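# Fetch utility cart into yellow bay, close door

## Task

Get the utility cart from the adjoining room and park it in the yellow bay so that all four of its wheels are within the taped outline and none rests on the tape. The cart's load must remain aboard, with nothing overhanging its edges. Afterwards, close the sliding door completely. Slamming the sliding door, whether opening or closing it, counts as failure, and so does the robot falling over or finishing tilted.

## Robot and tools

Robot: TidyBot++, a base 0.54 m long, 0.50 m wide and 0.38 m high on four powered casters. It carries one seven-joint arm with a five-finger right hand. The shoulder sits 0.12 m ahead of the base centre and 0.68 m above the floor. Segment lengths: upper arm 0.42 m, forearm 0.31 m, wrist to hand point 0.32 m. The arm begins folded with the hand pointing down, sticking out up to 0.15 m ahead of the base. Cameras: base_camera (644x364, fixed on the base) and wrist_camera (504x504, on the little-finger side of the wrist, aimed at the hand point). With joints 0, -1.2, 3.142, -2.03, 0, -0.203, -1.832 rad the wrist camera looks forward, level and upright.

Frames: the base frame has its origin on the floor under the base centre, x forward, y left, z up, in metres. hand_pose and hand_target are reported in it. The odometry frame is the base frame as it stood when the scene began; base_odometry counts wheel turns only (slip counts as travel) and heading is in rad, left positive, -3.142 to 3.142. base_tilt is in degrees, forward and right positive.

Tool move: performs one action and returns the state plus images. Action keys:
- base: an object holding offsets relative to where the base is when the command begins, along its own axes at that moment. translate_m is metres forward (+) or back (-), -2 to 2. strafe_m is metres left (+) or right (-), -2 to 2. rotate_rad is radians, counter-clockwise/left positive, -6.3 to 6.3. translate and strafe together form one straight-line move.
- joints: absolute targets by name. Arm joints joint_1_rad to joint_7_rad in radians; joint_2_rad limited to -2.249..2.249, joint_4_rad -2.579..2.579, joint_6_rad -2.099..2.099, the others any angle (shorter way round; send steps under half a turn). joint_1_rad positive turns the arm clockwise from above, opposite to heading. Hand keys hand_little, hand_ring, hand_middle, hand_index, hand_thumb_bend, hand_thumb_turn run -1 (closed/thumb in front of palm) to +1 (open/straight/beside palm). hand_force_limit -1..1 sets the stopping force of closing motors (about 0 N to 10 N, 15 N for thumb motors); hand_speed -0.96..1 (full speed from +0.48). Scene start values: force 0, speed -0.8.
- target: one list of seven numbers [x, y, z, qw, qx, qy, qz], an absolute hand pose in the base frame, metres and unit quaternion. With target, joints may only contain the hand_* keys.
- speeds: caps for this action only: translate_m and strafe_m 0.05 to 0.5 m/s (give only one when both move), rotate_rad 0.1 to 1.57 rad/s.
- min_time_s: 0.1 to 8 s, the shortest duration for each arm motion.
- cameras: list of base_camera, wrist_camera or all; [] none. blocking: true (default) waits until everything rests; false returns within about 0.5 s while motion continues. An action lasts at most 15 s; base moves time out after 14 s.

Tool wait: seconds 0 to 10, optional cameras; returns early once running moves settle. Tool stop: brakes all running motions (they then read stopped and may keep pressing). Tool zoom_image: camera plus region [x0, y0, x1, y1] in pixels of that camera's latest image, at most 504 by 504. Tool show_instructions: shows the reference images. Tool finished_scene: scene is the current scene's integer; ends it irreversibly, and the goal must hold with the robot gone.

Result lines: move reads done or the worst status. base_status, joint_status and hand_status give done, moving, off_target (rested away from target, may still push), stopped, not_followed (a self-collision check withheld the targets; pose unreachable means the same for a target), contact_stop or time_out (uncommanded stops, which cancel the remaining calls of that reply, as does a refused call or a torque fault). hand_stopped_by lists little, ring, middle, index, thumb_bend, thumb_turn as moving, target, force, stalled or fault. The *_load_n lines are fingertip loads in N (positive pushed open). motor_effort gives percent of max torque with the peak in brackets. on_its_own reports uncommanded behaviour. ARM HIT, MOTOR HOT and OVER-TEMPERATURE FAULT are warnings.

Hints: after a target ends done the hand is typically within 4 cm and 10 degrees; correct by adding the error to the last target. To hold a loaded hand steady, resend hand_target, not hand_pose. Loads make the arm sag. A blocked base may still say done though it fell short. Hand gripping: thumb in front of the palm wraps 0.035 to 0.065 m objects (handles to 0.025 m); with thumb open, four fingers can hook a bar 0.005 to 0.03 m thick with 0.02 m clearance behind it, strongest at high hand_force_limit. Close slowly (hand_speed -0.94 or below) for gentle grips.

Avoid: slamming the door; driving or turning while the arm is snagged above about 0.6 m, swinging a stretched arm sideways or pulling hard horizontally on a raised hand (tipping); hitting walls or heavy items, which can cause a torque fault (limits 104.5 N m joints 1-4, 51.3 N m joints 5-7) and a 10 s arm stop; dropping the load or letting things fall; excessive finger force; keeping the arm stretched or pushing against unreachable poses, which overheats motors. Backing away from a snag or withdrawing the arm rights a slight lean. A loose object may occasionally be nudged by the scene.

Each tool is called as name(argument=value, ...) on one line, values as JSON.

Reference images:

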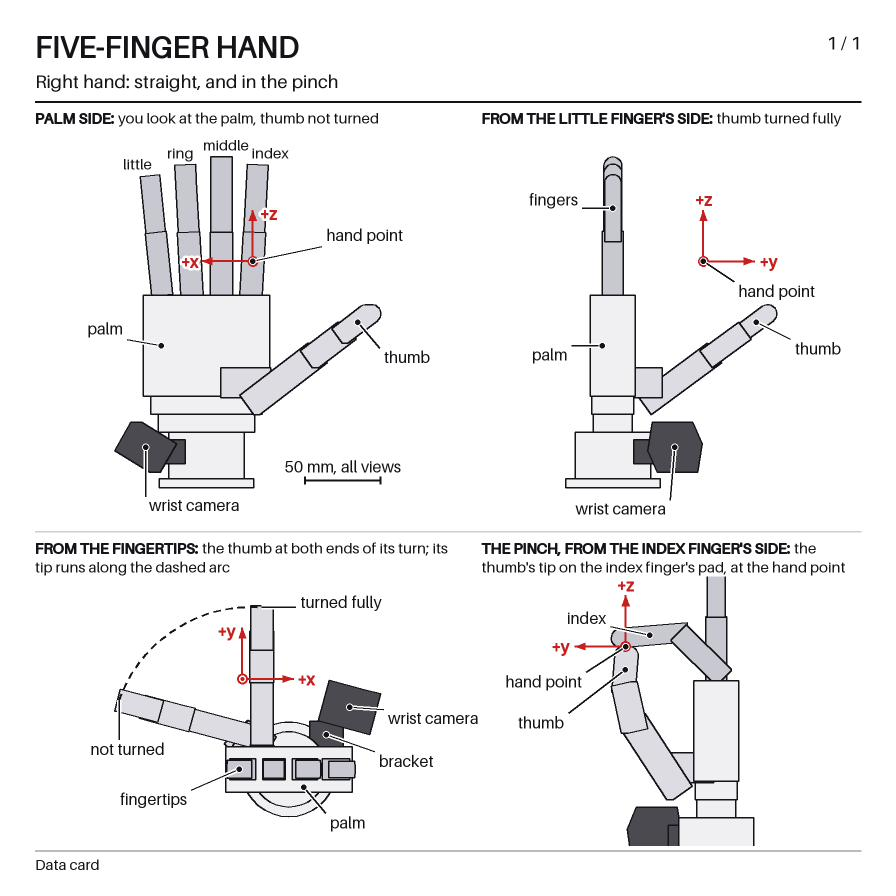

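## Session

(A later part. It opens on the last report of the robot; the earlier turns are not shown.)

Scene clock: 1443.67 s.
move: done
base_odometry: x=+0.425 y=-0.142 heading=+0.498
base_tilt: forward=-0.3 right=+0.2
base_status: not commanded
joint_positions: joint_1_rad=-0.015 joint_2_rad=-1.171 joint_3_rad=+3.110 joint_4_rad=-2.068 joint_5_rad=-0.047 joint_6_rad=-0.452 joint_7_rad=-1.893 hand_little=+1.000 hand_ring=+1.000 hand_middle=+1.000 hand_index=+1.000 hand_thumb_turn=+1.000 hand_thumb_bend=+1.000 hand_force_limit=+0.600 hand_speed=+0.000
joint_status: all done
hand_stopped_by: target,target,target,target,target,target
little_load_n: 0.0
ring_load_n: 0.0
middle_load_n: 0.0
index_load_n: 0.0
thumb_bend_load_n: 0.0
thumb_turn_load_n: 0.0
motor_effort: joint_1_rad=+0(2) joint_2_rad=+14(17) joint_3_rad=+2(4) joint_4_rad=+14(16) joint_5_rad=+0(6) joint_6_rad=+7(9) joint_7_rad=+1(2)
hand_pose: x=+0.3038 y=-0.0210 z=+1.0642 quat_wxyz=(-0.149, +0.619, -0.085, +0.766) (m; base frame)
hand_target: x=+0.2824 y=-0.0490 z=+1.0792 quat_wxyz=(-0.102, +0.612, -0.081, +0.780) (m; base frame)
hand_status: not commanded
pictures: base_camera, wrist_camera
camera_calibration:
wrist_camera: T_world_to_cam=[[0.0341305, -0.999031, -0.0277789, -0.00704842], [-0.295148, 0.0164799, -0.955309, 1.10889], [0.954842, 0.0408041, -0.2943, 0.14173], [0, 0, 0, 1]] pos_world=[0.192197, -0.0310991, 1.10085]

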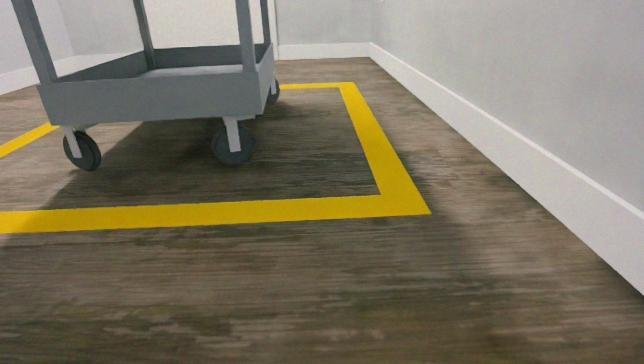

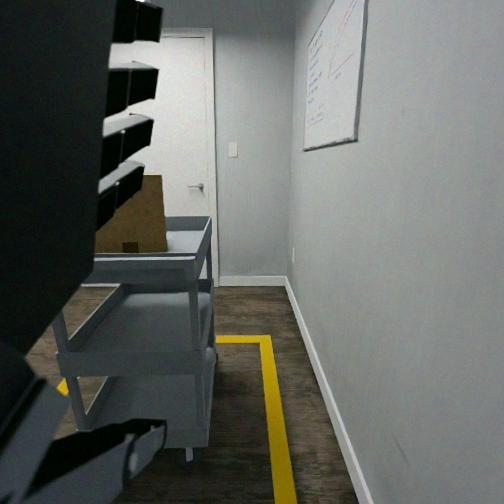

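move(base={"rotate_rad":0.06})

move(base={"strafe_m":0.93}, speeds={"strafe_m":0.3}, joints={"joint_1_rad":-1.57,"joint_2_rad":-1.2,"joint_3_rad":3.142,"joint_4_rad":-2.03,"joint_5_rad":0,"joint_6_rad":-0.35,"joint_7_rad":-1.832}, min_time_s=3, cameras=["all"])

Scene clock: 1462.73 s.
move: done
base_odometry: x=+0.425 y=-0.142 heading=+0.557
base_tilt: forward=-0.3 right=+0.3
base_status: done
joint_positions: joint_1_rad=-0.012 joint_2_rad=-1.171 joint_3_rad=+3.111 joint_4_rad=-2.068 joint_5_rad=-0.045 joint_6_rad=-0.454 joint_7_rad=-1.892 hand_little=+1.000 hand_ring=+1.000 hand_middle=+1.000 hand_index=+1.000 hand_thumb_turn=+1.000 hand_thumb_bend=+1.000 hand_force_limit=+0.600 hand_speed=+0.000
joint_status: not commanded
hand_stopped_by: target,target,target,target,target,target
little_load_n: 0.0
ring_load_n: 0.0
middle_load_n: 0.0
index_load_n: 0.0
thumb_bend_load_n: 0.5
thumb_turn_load_n: 0.0
motor_effort: joint_1_rad=+0(1) joint_2_rad=+13(14) joint_3_rad=+2(3) joint_4_rad=+14(14) joint_5_rad=-1(1) joint_6_rad=+7(8) joint_7_rad=+1(2)
hand_pose: x=+0.3037 y=-0.0226 z=+1.0639 quat_wxyz=(-0.147, +0.619, -0.087, +0.766) (m; base frame)
hand_target: x=+0.2824 y=-0.0490 z=+1.0792 quat_wxyz=(-0.102, +0.612, -0.081, +0.780) (m; base frame)
hand_status: not commanded
pictures: none

Scene clock: 1466.73 s.
move: done
base_odometry: x=-0.067 y=+0.647 heading=+0.557
base_tilt: forward=-0.3 right=+0.3
base_status: done
joint_positions: joint_1_rad=-1.557 joint_2_rad=-1.172 joint_3_rad=+3.117 joint_4_rad=-2.066 joint_5_rad=-0.043 joint_6_rad=-0.394 joint_7_rad=-1.892 hand_little=+1.000 hand_ring=+1.000 hand_middle=+1.000 hand_index=+1.000 hand_thumb_turn=+1.000 hand_thumb_bend=+1.000 hand_force_limit=+0.600 hand_speed=+0.000
joint_status: all done
hand_stopped_by: target,target,target,target,target,target
little_load_n: 0.0
ring_load_n: 0.0
middle_load_n: 0.0
index_load_n: 0.0
thumb_bend_load_n: 0.0
thumb_turn_load_n: 0.0
motor_effort: joint_1_rad=+0(2) joint_2_rad=+13(15) joint_3_rad=+2(3) joint_4_rad=+14(15) joint_5_rad=-1(2) joint_6_rad=+7(9) joint_7_rad=+1(2)
hand_pose: x=+0.1496 y=+0.1811 z=+1.0845 quat_wxyz=(-0.655, +0.486, +0.353, +0.458) (m; base frame)
hand_target: x=+0.1681 y=+0.1548 z=+1.1272 quat_wxyz=(-0.659, +0.442, +0.339, +0.506) (m; base frame)
hand_status: not commanded
pictures: base_camera, wrist_camera
camera_calibration:
wrist_camera: T_world_to_cam=[[0.999474, 0.000814195, -0.032409, -0.119762], [-0.0313072, -0.235346, -0.971407, 1.10296], [-0.00841825, 0.971911, -0.235197, 0.198105], [0, 0, 0, 1]] pos_world=[0.155897, 0.067133, 1.11413]

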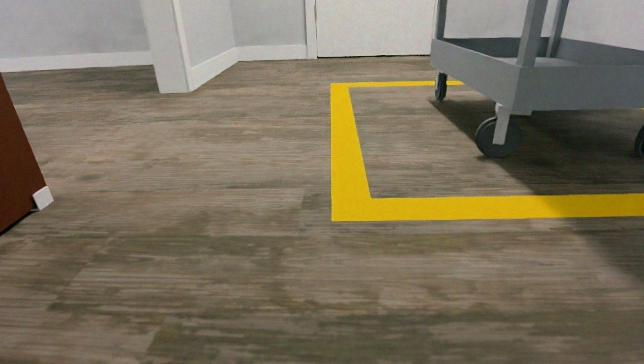

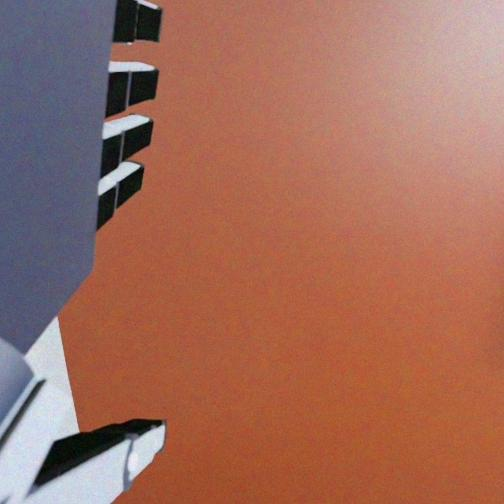

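move(base={"translate_m":0.42,"strafe_m":0.01}, speeds={"translate_m":0.25})

move(target=[0.23, 0.44, 0.96, 0.5, -0.5, -0.5, -0.5], min_time_s=3)

move(target=[0.215, 0.465, 0.93, 0.5, -0.5, -0.5, -0.5], min_time_s=2, cameras=["all"])

Scene clock: 1480.87 s.
move: done
base_odometry: x=+0.285 y=+0.878 heading=+0.558
base_tilt: forward=-0.3 right=+0.3
base_status: done
joint_positions: joint_1_rad=-1.563 joint_2_rad=-1.172 joint_3_rad=+3.120 joint_4_rad=-2.066 joint_5_rad=-0.042 joint_6_rad=-0.394 joint_7_rad=-1.892 hand_little=+1.000 hand_ring=+1.000 hand_middle=+1.000 hand_index=+1.000 hand_thumb_turn=+1.000 hand_thumb_bend=+1.000 hand_force_limit=+0.600 hand_speed=+0.000
joint_status: not commanded
hand_stopped_by: target,target,target,target,target,target
little_load_n: 0.0
ring_load_n: 0.0
middle_load_n: -0.5
index_load_n: 0.0
thumb_bend_load_n: 0.0
thumb_turn_load_n: 0.0
motor_effort: joint_1_rad=+0(2) joint_2_rad=+14(14) joint_3_rad=+2(4) joint_4_rad=+14(14) joint_5_rad=-1(1) joint_6_rad=+8(8) joint_7_rad=+1(2)
hand_pose: x=+0.1499 y=+0.1810 z=+1.0850 quat_wxyz=(-0.657, +0.485, +0.353, +0.456) (m; base frame)
hand_target: x=+0.1681 y=+0.1548 z=+1.1272 quat_wxyz=(-0.659, +0.442, +0.339, +0.506) (m; base frame)
hand_status: not commanded
pictures: none

Scene clock: 1484.50 s.
move: done
base_odometry: x=+0.285 y=+0.878 heading=+0.558
base_tilt: forward=-0.3 right=+0.3
base_status: not commanded
joint_positions: joint_1_rad=-0.654 joint_2_rad=-0.473 joint_3_rad=+2.913 joint_4_rad=-2.210 joint_5_rad=+1.166 joint_6_rad=+0.705 joint_7_rad=-2.764 hand_little=+1.000 hand_ring=+1.000 hand_middle=+1.000 hand_index=+1.000 hand_thumb_turn=+1.000 hand_thumb_bend=+1.000 hand_force_limit=+0.600 hand_speed=+0.000
joint_status: not commanded
hand_stopped_by: target,target,target,target,target,target
little_load_n: 0.0
ring_load_n: 0.0
middle_load_n: 0.0
index_load_n: 0.0
thumb_bend_load_n: 0.0
thumb_turn_load_n: 0.0
motor_effort: joint_1_rad=-1(1) joint_2_rad=-2(15) joint_3_rad=+4(4) joint_4_rad=+16(17) joint_5_rad=-5(5) joint_6_rad=+2(8) joint_7_rad=+2(2)
hand_pose: x=+0.2523 y=+0.4315 z=+0.9889 quat_wxyz=(-0.488, +0.493, +0.479, +0.538) (m; base frame)
hand_target: x=+0.2300 y=+0.4400 z=+0.9600 quat_wxyz=(-0.500, +0.500, +0.500, +0.500) (m; base frame)
hand_status: done (0.037 m and 5.2 deg from the pose sent, 0.298 m and 25.3 deg at the start)
pictures: none

Scene clock: 1486.80 s.
move: done
base_odometry: x=+0.285 y=+0.878 heading=+0.558
base_tilt: forward=-0.3 right=+0.3
base_status: not commanded
joint_positions: joint_1_rad=-0.468 joint_2_rad=-0.450 joint_3_rad=+2.674 joint_4_rad=-2.263 joint_5_rad=+1.062 joint_6_rad=+0.743 joint_7_rad=-2.731 hand_little=+1.000 hand_ring=+1.000 hand_middle=+1.000 hand_index=+1.000 hand_thumb_turn=+1.000 hand_thumb_bend=+1.000 hand_force_limit=+0.600 hand_speed=+0.000
joint_status: not commanded
hand_stopped_by: target,target,target,target,target,target
little_load_n: 0.0
ring_load_n: 0.0
middle_load_n: 0.0
index_load_n: 0.0
thumb_bend_load_n: 0.0
thumb_turn_load_n: 0.0
motor_effort: joint_1_rad=+0(1) joint_2_rad=+0(2) joint_3_rad=+5(5) joint_4_rad=+15(16) joint_5_rad=-5(6) joint_6_rad=+2(3) joint_7_rad=+1(2)
hand_pose: x=+0.2238 y=+0.4591 z=+0.9377 quat_wxyz=(-0.490, +0.510, +0.494, +0.506) (m; base frame)
hand_target: x=+0.2150 y=+0.4650 z=+0.9300 quat_wxyz=(-0.500, +0.500, +0.500, +0.500) (m; base frame)
hand_status: done (0.013 m and 1.9 deg from the pose sent, 0.077 m and 5.2 deg at the start)
pictures: base_camera, wrist_camera
camera_calibration:
wrist_camera: T_world_to_cam=[[0.95132, -0.0540599, 0.303428, -0.477896], [0.234804, -0.510596, -0.827139, 0.95967], [0.199644, 0.85812, -0.473046, 0.12277], [0, 0, 0, 1]] pos_world=[0.204786, 0.358817, 0.996863]

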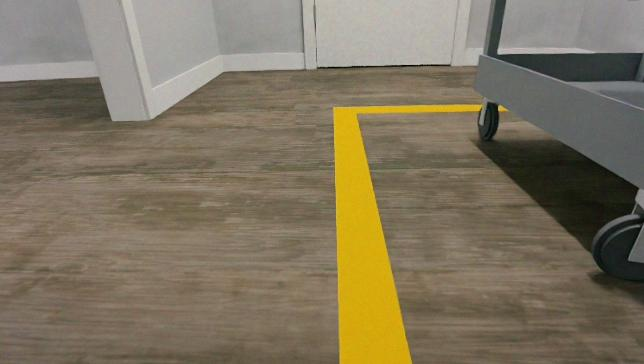

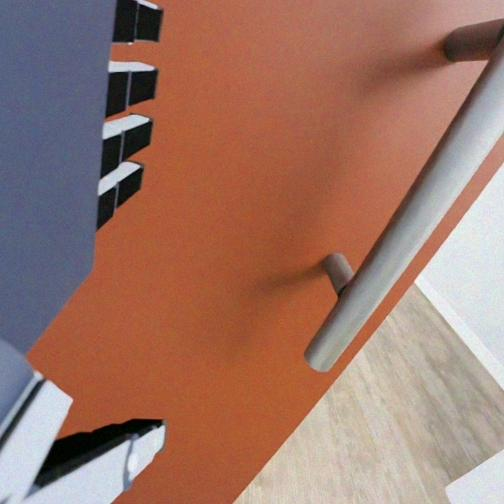

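move(base={"strafe_m":0.035}, speeds={"strafe_m":0.1})

move(base={"translate_m":0.4}, speeds={"translate_m":0.09}, cameras=["all"])

Scene clock: 1495.80 s.
move: done
base_odometry: x=+0.266 y=+0.908 heading=+0.557
base_tilt: forward=-0.3 right=+0.2
base_status: done
joint_positions: joint_1_rad=-0.467 joint_2_rad=-0.444 joint_3_rad=+2.672 joint_4_rad=-2.264 joint_5_rad=+1.060 joint_6_rad=+0.744 joint_7_rad=-2.730 hand_little=+1.000 hand_ring=+1.000 hand_middle=+1.000 hand_index=+1.000 hand_thumb_turn=+1.000 hand_thumb_bend=+1.000 hand_force_limit=+0.600 hand_speed=+0.000
joint_status: not commanded
hand_stopped_by: target,target,target,target,target,target
little_load_n: 0.0
ring_load_n: 0.0
middle_load_n: 0.0
index_load_n: 0.0
thumb_bend_load_n: 0.0
thumb_turn_load_n: 0.0
motor_effort: joint_1_rad=+0(1) joint_2_rad=+0(2) joint_3_rad=+5(6) joint_4_rad=+15(16) joint_5_rad=-5(5) joint_6_rad=+2(3) joint_7_rad=+2(2)
hand_pose: x=+0.2248 y=+0.4598 z=+0.9354 quat_wxyz=(-0.491, +0.512, +0.494, +0.504) (m; base frame)
hand_target: x=+0.2150 y=+0.4650 z=+0.9300 quat_wxyz=(-0.500, +0.500, +0.500, +0.500) (m; base frame)
hand_status: not commanded
pictures: none

Scene clock: 1501.07 s.
move: done
base_odometry: x=+0.605 y=+1.119 heading=+0.558
base_tilt: forward=-0.3 right=+0.3
base_status: done
joint_positions: joint_1_rad=-0.509 joint_2_rad=-0.453 joint_3_rad=+2.573 joint_4_rad=-2.267 joint_5_rad=+1.056 joint_6_rad=+0.873 joint_7_rad=-2.730 hand_little=+1.000 hand_ring=+1.000 hand_middle=+1.000 hand_index=+1.000 hand_thumb_turn=+1.000 hand_thumb_bend=+1.000 hand_force_limit=+0.600 hand_speed=+0.000
joint_status: not commanded
hand_stopped_by: target,target,target,target,target,target
little_load_n: 0.0
ring_load_n: 0.0
middle_load_n: 0.0
index_load_n: 0.5
thumb_bend_load_n: 0.0
thumb_turn_load_n: 0.0
motor_effort: joint_1_rad=+7(20) joint_2_rad=+5(10) joint_3_rad=+11(24) joint_4_rad=+13(17) joint_5_rad=-7(9) joint_6_rad=-7(23) joint_7_rad=+2(4)
hand_pose: x=+0.1159 y=+0.4794 z=+0.9354 quat_wxyz=(-0.549, +0.438, +0.554, +0.447) (m; base frame)
hand_target: x=+0.2150 y=+0.4650 z=+0.9300 quat_wxyz=(-0.500, +0.500, +0.500, +0.500) (m; base frame)
hand_status: not commanded
pictures: base_camera, wrist_camera
camera_calibration:
wrist_camera: T_world_to_cam=[[0.931923, 0.178207, 0.315851, -0.494093], [0.362402, -0.424965, -0.8295, 0.939784], [-0.0135972, 0.887495, -0.460617, 0.124685], [0, 0, 0, 1]] pos_world=[0.121573, 0.376769, 0.993042]

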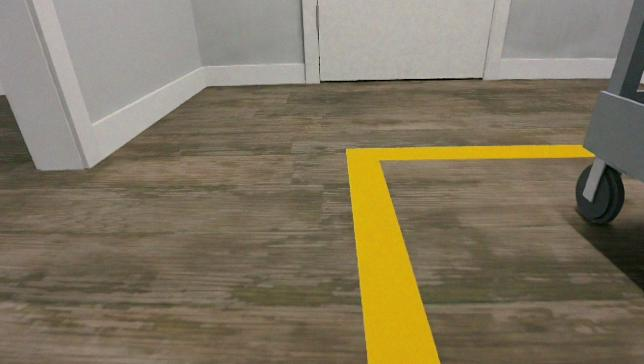

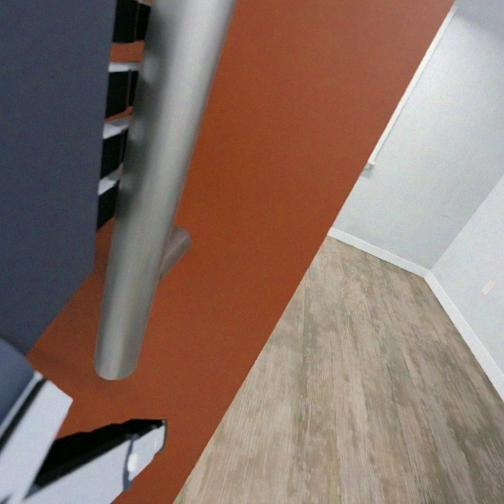

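Same as before. Continue.

move(base={"translate_m":0.65}, speeds={"translate_m":0.09}, cameras=["all"])

Scene clock: 1512.33 s.
move: done
base_odometry: x=+1.157 y=+1.463 heading=+0.558
base_tilt: forward=-0.3 right=+0.3
base_status: done
joint_positions: joint_1_rad=-0.515 joint_2_rad=-0.457 joint_3_rad=+2.564 joint_4_rad=-2.269 joint_5_rad=+1.055 joint_6_rad=+0.884 joint_7_rad=-2.730 hand_little=+1.000 hand_ring=+1.000 hand_middle=+1.000 hand_index=+1.000 hand_thumb_turn=+1.000 hand_thumb_bend=+1.000 hand_force_limit=+0.600 hand_speed=+0.000
joint_status: not commanded
hand_stopped_by: target,target,target,target,target,target
little_load_n: 0.0
ring_load_n: 0.0
middle_load_n: 0.0
index_load_n: 0.5
thumb_bend_load_n: 0.0
thumb_turn_load_n: 0.0
motor_effort: joint_1_rad=+8(21) joint_2_rad=+5(11) joint_3_rad=+12(26) joint_4_rad=+14(16) joint_5_rad=-8(12) joint_6_rad=-7(24) joint_7_rad=+3(4)
hand_pose: x=+0.1048 y=+0.4794 z=+0.9351 quat_wxyz=(-0.554, +0.431, +0.559, +0.442) (m; base frame)
hand_target: x=+0.2150 y=+0.4650 z=+0.9300 quat_wxyz=(-0.500, +0.500, +0.500, +0.500) (m; base frame)
hand_status: not commanded
pictures: base_camera, wrist_camera
camera_calibration:
wrist_camera: T_world_to_cam=[[0.926753, 0.199153, 0.318539, -0.495694], [0.374222, -0.414985, -0.829304, 0.937493], [-0.0329695, 0.887764, -0.459116, 0.124963], [0, 0, 0, 1]] pos_world=[0.112675, 0.376827, 0.992737]

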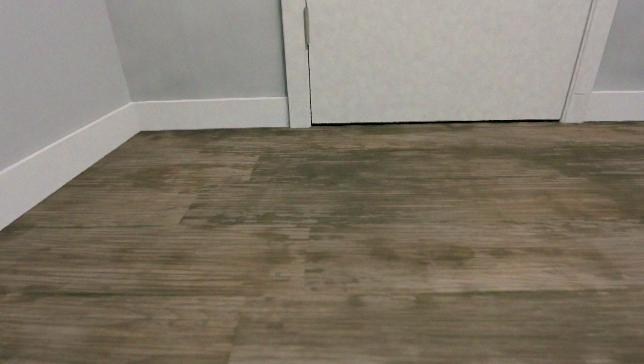

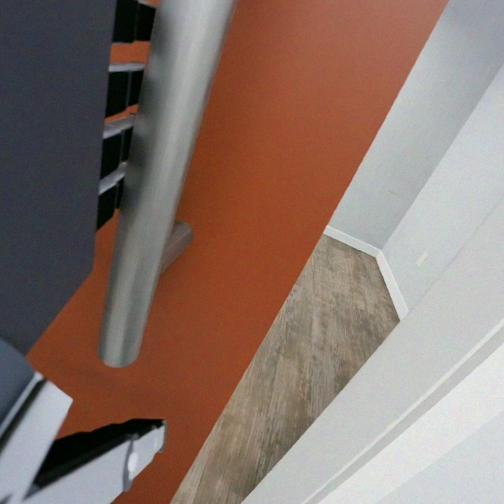

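move(base={"translate_m":0.2}, speeds={"translate_m":0.06}, cameras=["wrist_camera"])

Scene clock: 1526.10 s.
move: done
base_odometry: x=+1.326 y=+1.569 heading=+0.558
base_tilt: forward=-0.3 right=+0.2
base_status: done
joint_positions: joint_1_rad=-0.523 joint_2_rad=-0.458 joint_3_rad=+2.559 joint_4_rad=-2.270 joint_5_rad=+1.055 joint_6_rad=+0.890 joint_7_rad=-2.730 hand_little=+1.000 hand_ring=+1.000 hand_middle=+1.000 hand_index=+1.000 hand_thumb_turn=+1.000 hand_thumb_bend=+1.000 hand_force_limit=+0.600 hand_speed=+0.000
joint_status: not commanded
hand_stopped_by: target,target,target,target,target,target
little_load_n: 0.0
ring_load_n: 0.0
middle_load_n: 0.0
index_load_n: 0.5
thumb_bend_load_n: 0.0
thumb_turn_load_n: 0.0
motor_effort: joint_1_rad=+9(20) joint_2_rad=+6(9) joint_3_rad=+13(25) joint_4_rad=+13(14) joint_5_rad=-7(11) joint_6_rad=-9(22) joint_7_rad=+3(4)
hand_pose: x=+0.0971 y=+0.4794 z=+0.9350 quat_wxyz=(-0.557, +0.426, +0.563, +0.438) (m; base frame)
hand_target: x=+0.2150 y=+0.4650 z=+0.9300 quat_wxyz=(-0.500, +0.500, +0.500, +0.500) (m; base frame)
hand_status: not commanded
pictures: wrist_camera
camera_calibration:
wrist_camera: T_world_to_cam=[[0.923101, 0.214422, 0.319231, -0.49614], [0.381612, -0.408187, -0.82931, 0.936255], [-0.0475161, 0.887359, -0.458624, 0.125827], [0, 0, 0, 1]] pos_world=[0.106679, 0.376897, 0.992536]

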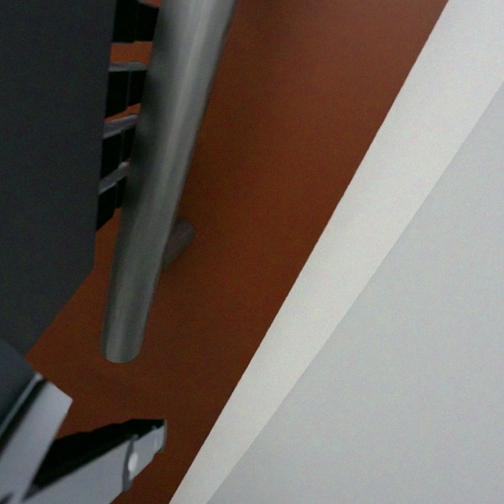

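move(base={"translate_m":0.06}, speeds={"translate_m":0.05})

move(base={"translate_m":0.05}, speeds={"translate_m":0.05}, cameras=["wrist_camera"])

Scene clock: 1534.00 s.
move: done
base_odometry: x=+1.377 y=+1.601 heading=+0.558
base_tilt: forward=-0.3 right=+0.2
base_status: done
joint_positions: joint_1_rad=-0.530 joint_2_rad=-0.458 joint_3_rad=+2.557 joint_4_rad=-2.269 joint_5_rad=+1.055 joint_6_rad=+0.895 joint_7_rad=-2.730 hand_little=+1.000 hand_ring=+1.000 hand_middle=+1.000 hand_index=+1.000 hand_thumb_turn=+1.000 hand_thumb_bend=+1.000 hand_force_limit=+0.600 hand_speed=+0.000
joint_status: not commanded
hand_stopped_by: target,target,target,target,target,target
little_load_n: 0.0
ring_load_n: 0.0
middle_load_n: 0.0
index_load_n: 1.0
thumb_bend_load_n: 0.0
thumb_turn_load_n: 0.0
motor_effort: joint_1_rad=+12(19) joint_2_rad=+6(10) joint_3_rad=+17(25) joint_4_rad=+12(14) joint_5_rad=-8(11) joint_6_rad=-12(22) joint_7_rad=+3(4)
hand_pose: x=+0.0904 y=+0.4793 z=+0.9353 quat_wxyz=(-0.561, +0.421, +0.566, +0.434) (m; base frame)
hand_target: x=+0.2150 y=+0.4650 z=+0.9300 quat_wxyz=(-0.500, +0.500, +0.500, +0.500) (m; base frame)
hand_status: not commanded
pictures: none

Scene clock: 1535.60 s.
move: done
base_odometry: x=+1.419 y=+1.627 heading=+0.558
base_tilt: forward=-0.4 right=+0.3
base_status: done
joint_positions: joint_1_rad=-0.577 joint_2_rad=-0.460 joint_3_rad=+2.533 joint_4_rad=-2.269 joint_5_rad=+1.055 joint_6_rad=+0.924 joint_7_rad=-2.730 hand_little=+1.000 hand_ring=+1.000 hand_middle=+1.000 hand_index=+1.000 hand_thumb_turn=+1.000 hand_thumb_bend=+1.000 hand_force_limit=+0.600 hand_speed=+0.000
joint_status: not commanded
hand_stopped_by: target,target,target,target,target,target
little_load_n: 0.0
ring_load_n: 0.0
middle_load_n: 0.0
index_load_n: 2.5
thumb_bend_load_n: 0.0
thumb_turn_load_n: 0.0
motor_effort: joint_1_rad=+22(25) joint_2_rad=+11(12) joint_3_rad=+27(30) joint_4_rad=+7(14) joint_5_rad=-9(12) joint_6_rad=-26(29) joint_7_rad=+4(5)
hand_pose: x=+0.0469 y=+0.4769 z=+0.9349 quat_wxyz=(-0.580, +0.392, +0.586, +0.409) (m; base frame)
hand_target: x=+0.2150 y=+0.4650 z=+0.9300 quat_wxyz=(-0.500, +0.500, +0.500, +0.500) (m; base frame)
hand_status: not commanded
pictures: wrist_camera
camera_calibration:
wrist_camera: T_world_to_cam=[[0.892503, 0.313332, 0.32444, -0.499775], [0.427736, -0.35975, -0.82923, 0.928976], [-0.143107, 0.878865, -0.455101, 0.13084], [0, 0, 0, 1]] pos_world=[0.0674181, 0.375804, 0.992027]

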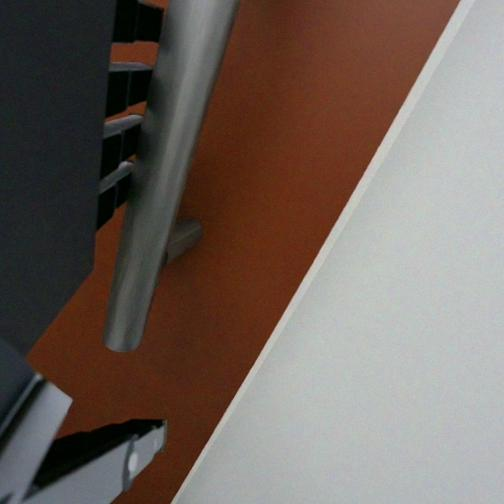

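move(base={"translate_m":-0.2}, speeds={"translate_m":0.12})

move(joints={"joint_1_rad":0.3,"joint_2_rad":-1.2,"joint_3_rad":3.142,"joint_4_rad":-2.03,"joint_5_rad":0,"joint_6_rad":-0.4,"joint_7_rad":-1.832})

move(joints={"joint_1_rad":2.0,"joint_2_rad":-1.2,"joint_3_rad":3.142,"joint_4_rad":-2.03,"joint_5_rad":0,"joint_6_rad":-0.75,"joint_7_rad":-1.832}, cameras=["all"])

Scene clock: 1545.97 s.
move: done
base_odometry: x=+1.249 y=+1.521 heading=+0.558
base_tilt: forward=-0.3 right=+0.3
base_status: done
joint_positions: joint_1_rad=-0.464 joint_2_rad=-0.443 joint_3_rad=+2.612 joint_4_rad=-2.273 joint_5_rad=+1.054 joint_6_rad=+0.814 joint_7_rad=-2.729 hand_little=+1.000 hand_ring=+1.000 hand_middle=+1.000 hand_index=+1.000 hand_thumb_turn=+1.000 hand_thumb_bend=+1.000 hand_force_limit=+0.600 hand_speed=+0.000
joint_status: not commanded
hand_stopped_by: target,target,target,target,target,target
little_load_n: 0.0
ring_load_n: 0.0
middle_load_n: 0.0
index_load_n: 0.0
thumb_bend_load_n: 0.0
thumb_turn_load_n: 0.0
motor_effort: joint_1_rad=+0(23) joint_2_rad=+0(11) joint_3_rad=+5(27) joint_4_rad=+15(16) joint_5_rad=-5(11) joint_6_rad=+3(25) joint_7_rad=+1(4)
hand_pose: x=+0.1775 y=+0.4727 z=+0.9296 quat_wxyz=(-0.518, +0.483, +0.521, +0.476) (m; base frame)
hand_target: x=+0.2150 y=+0.4650 z=+0.9300 quat_wxyz=(-0.500, +0.500, +0.500, +0.500) (m; base frame)
hand_status: not commanded
pictures: none

Scene clock: 1548.50 s.
move: done
base_odometry: x=+1.249 y=+1.521 heading=+0.558
base_tilt: forward=-0.3 right=+0.3
base_status: not commanded
joint_positions: joint_1_rad=+0.285 joint_2_rad=-1.172 joint_3_rad=+3.111 joint_4_rad=-2.067 joint_5_rad=+0.047 joint_6_rad=-0.352 joint_7_rad=-1.893 hand_little=+1.000 hand_ring=+1.000 hand_middle=+1.000 hand_index=+1.000 hand_thumb_turn=+1.000 hand_thumb_bend=+1.000 hand_force_limit=+0.600 hand_speed=+0.000
joint_status: all done
hand_stopped_by: target,target,target,target,target,target
little_load_n: 0.0
ring_load_n: 0.0
middle_load_n: 0.0
index_load_n: 0.0
thumb_bend_load_n: 0.0
thumb_turn_load_n: 0.0
motor_effort: joint_1_rad=+0(25) joint_2_rad=+13(18) joint_3_rad=+2(37) joint_4_rad=+14(23) joint_5_rad=+0(17) joint_6_rad=+7(26) joint_7_rad=+1(5)
hand_pose: x=+0.2777 y=-0.0874 z=+1.1017 quat_wxyz=(+0.011, +0.562, -0.154, +0.812) (m; base frame)
hand_target: x=+0.2559 y=-0.0937 z=+1.1114 quat_wxyz=(+0.016, +0.554, -0.160, +0.817) (m; base frame)
hand_status: not commanded
pictures: none

Scene clock: 1551.40 s.
move: done
base_odometry: x=+1.249 y=+1.521 heading=+0.558
base_tilt: forward=-0.3 right=+0.3
base_status: not commanded
joint_positions: joint_1_rad=+1.986 joint_2_rad=-1.172 joint_3_rad=+3.111 joint_4_rad=-2.067 joint_5_rad=+0.045 joint_6_rad=-0.703 joint_7_rad=-1.893 hand_little=+1.000 hand_ring=+1.000 hand_middle=+1.000 hand_index=+1.000 hand_thumb_turn=+1.000 hand_thumb_bend=+1.000 hand_force_limit=+0.600 hand_speed=+0.000
joint_status: all done
hand_stopped_by: target,target,target,target,target,target
little_load_n: 0.0
ring_load_n: 0.0
middle_load_n: 0.5
index_load_n: 0.0
thumb_bend_load_n: 0.0
thumb_turn_load_n: 0.0
motor_effort: joint_1_rad=+0(2) joint_2_rad=+13(15) joint_3_rad=+2(4) joint_4_rad=+14(15) joint_5_rad=+0(2) joint_6_rad=+8(9) joint_7_rad=+1(2)
hand_pose: x=+0.0053 y=-0.1433 z=+0.9883 quat_wxyz=(+0.535, +0.305, -0.648, +0.449) (m; base frame)
hand_target: x=+0.0073 y=-0.1264 z=+0.9982 quat_wxyz=(+0.538, +0.303, -0.643, +0.454) (m; base frame)
hand_status: not commanded
pictures: base_camera, wrist_camera
camera_calibration:
wrist_camera: T_world_to_cam=[[-0.895509, 0.442295, 0.0493828, 0.0140266], [0.190578, 0.481384, -0.85554, 0.915685], [-0.402173, -0.756733, -0.515376, 0.520876], [0, 0, 0, 1]] pos_world=[0.0475333, -0.0528362, 1.05116]

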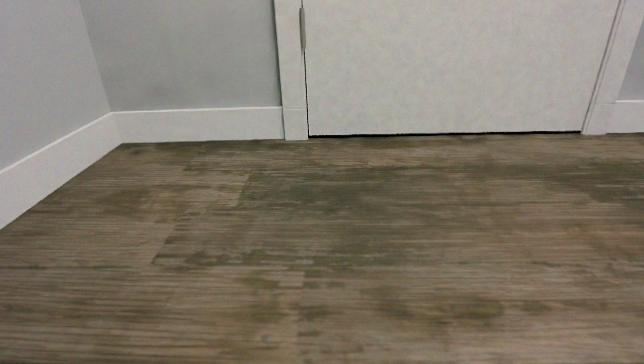

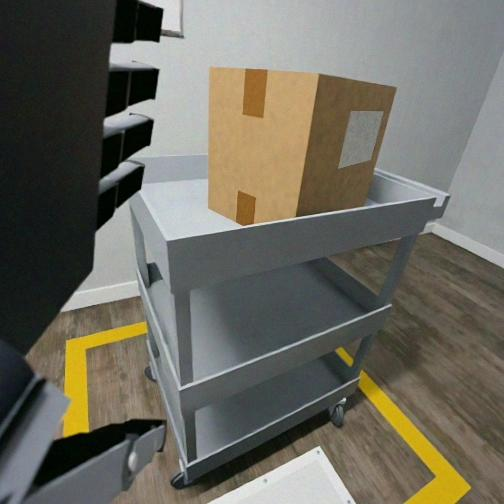

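finished_scene(scene=2)

The scene is finished: the task was done.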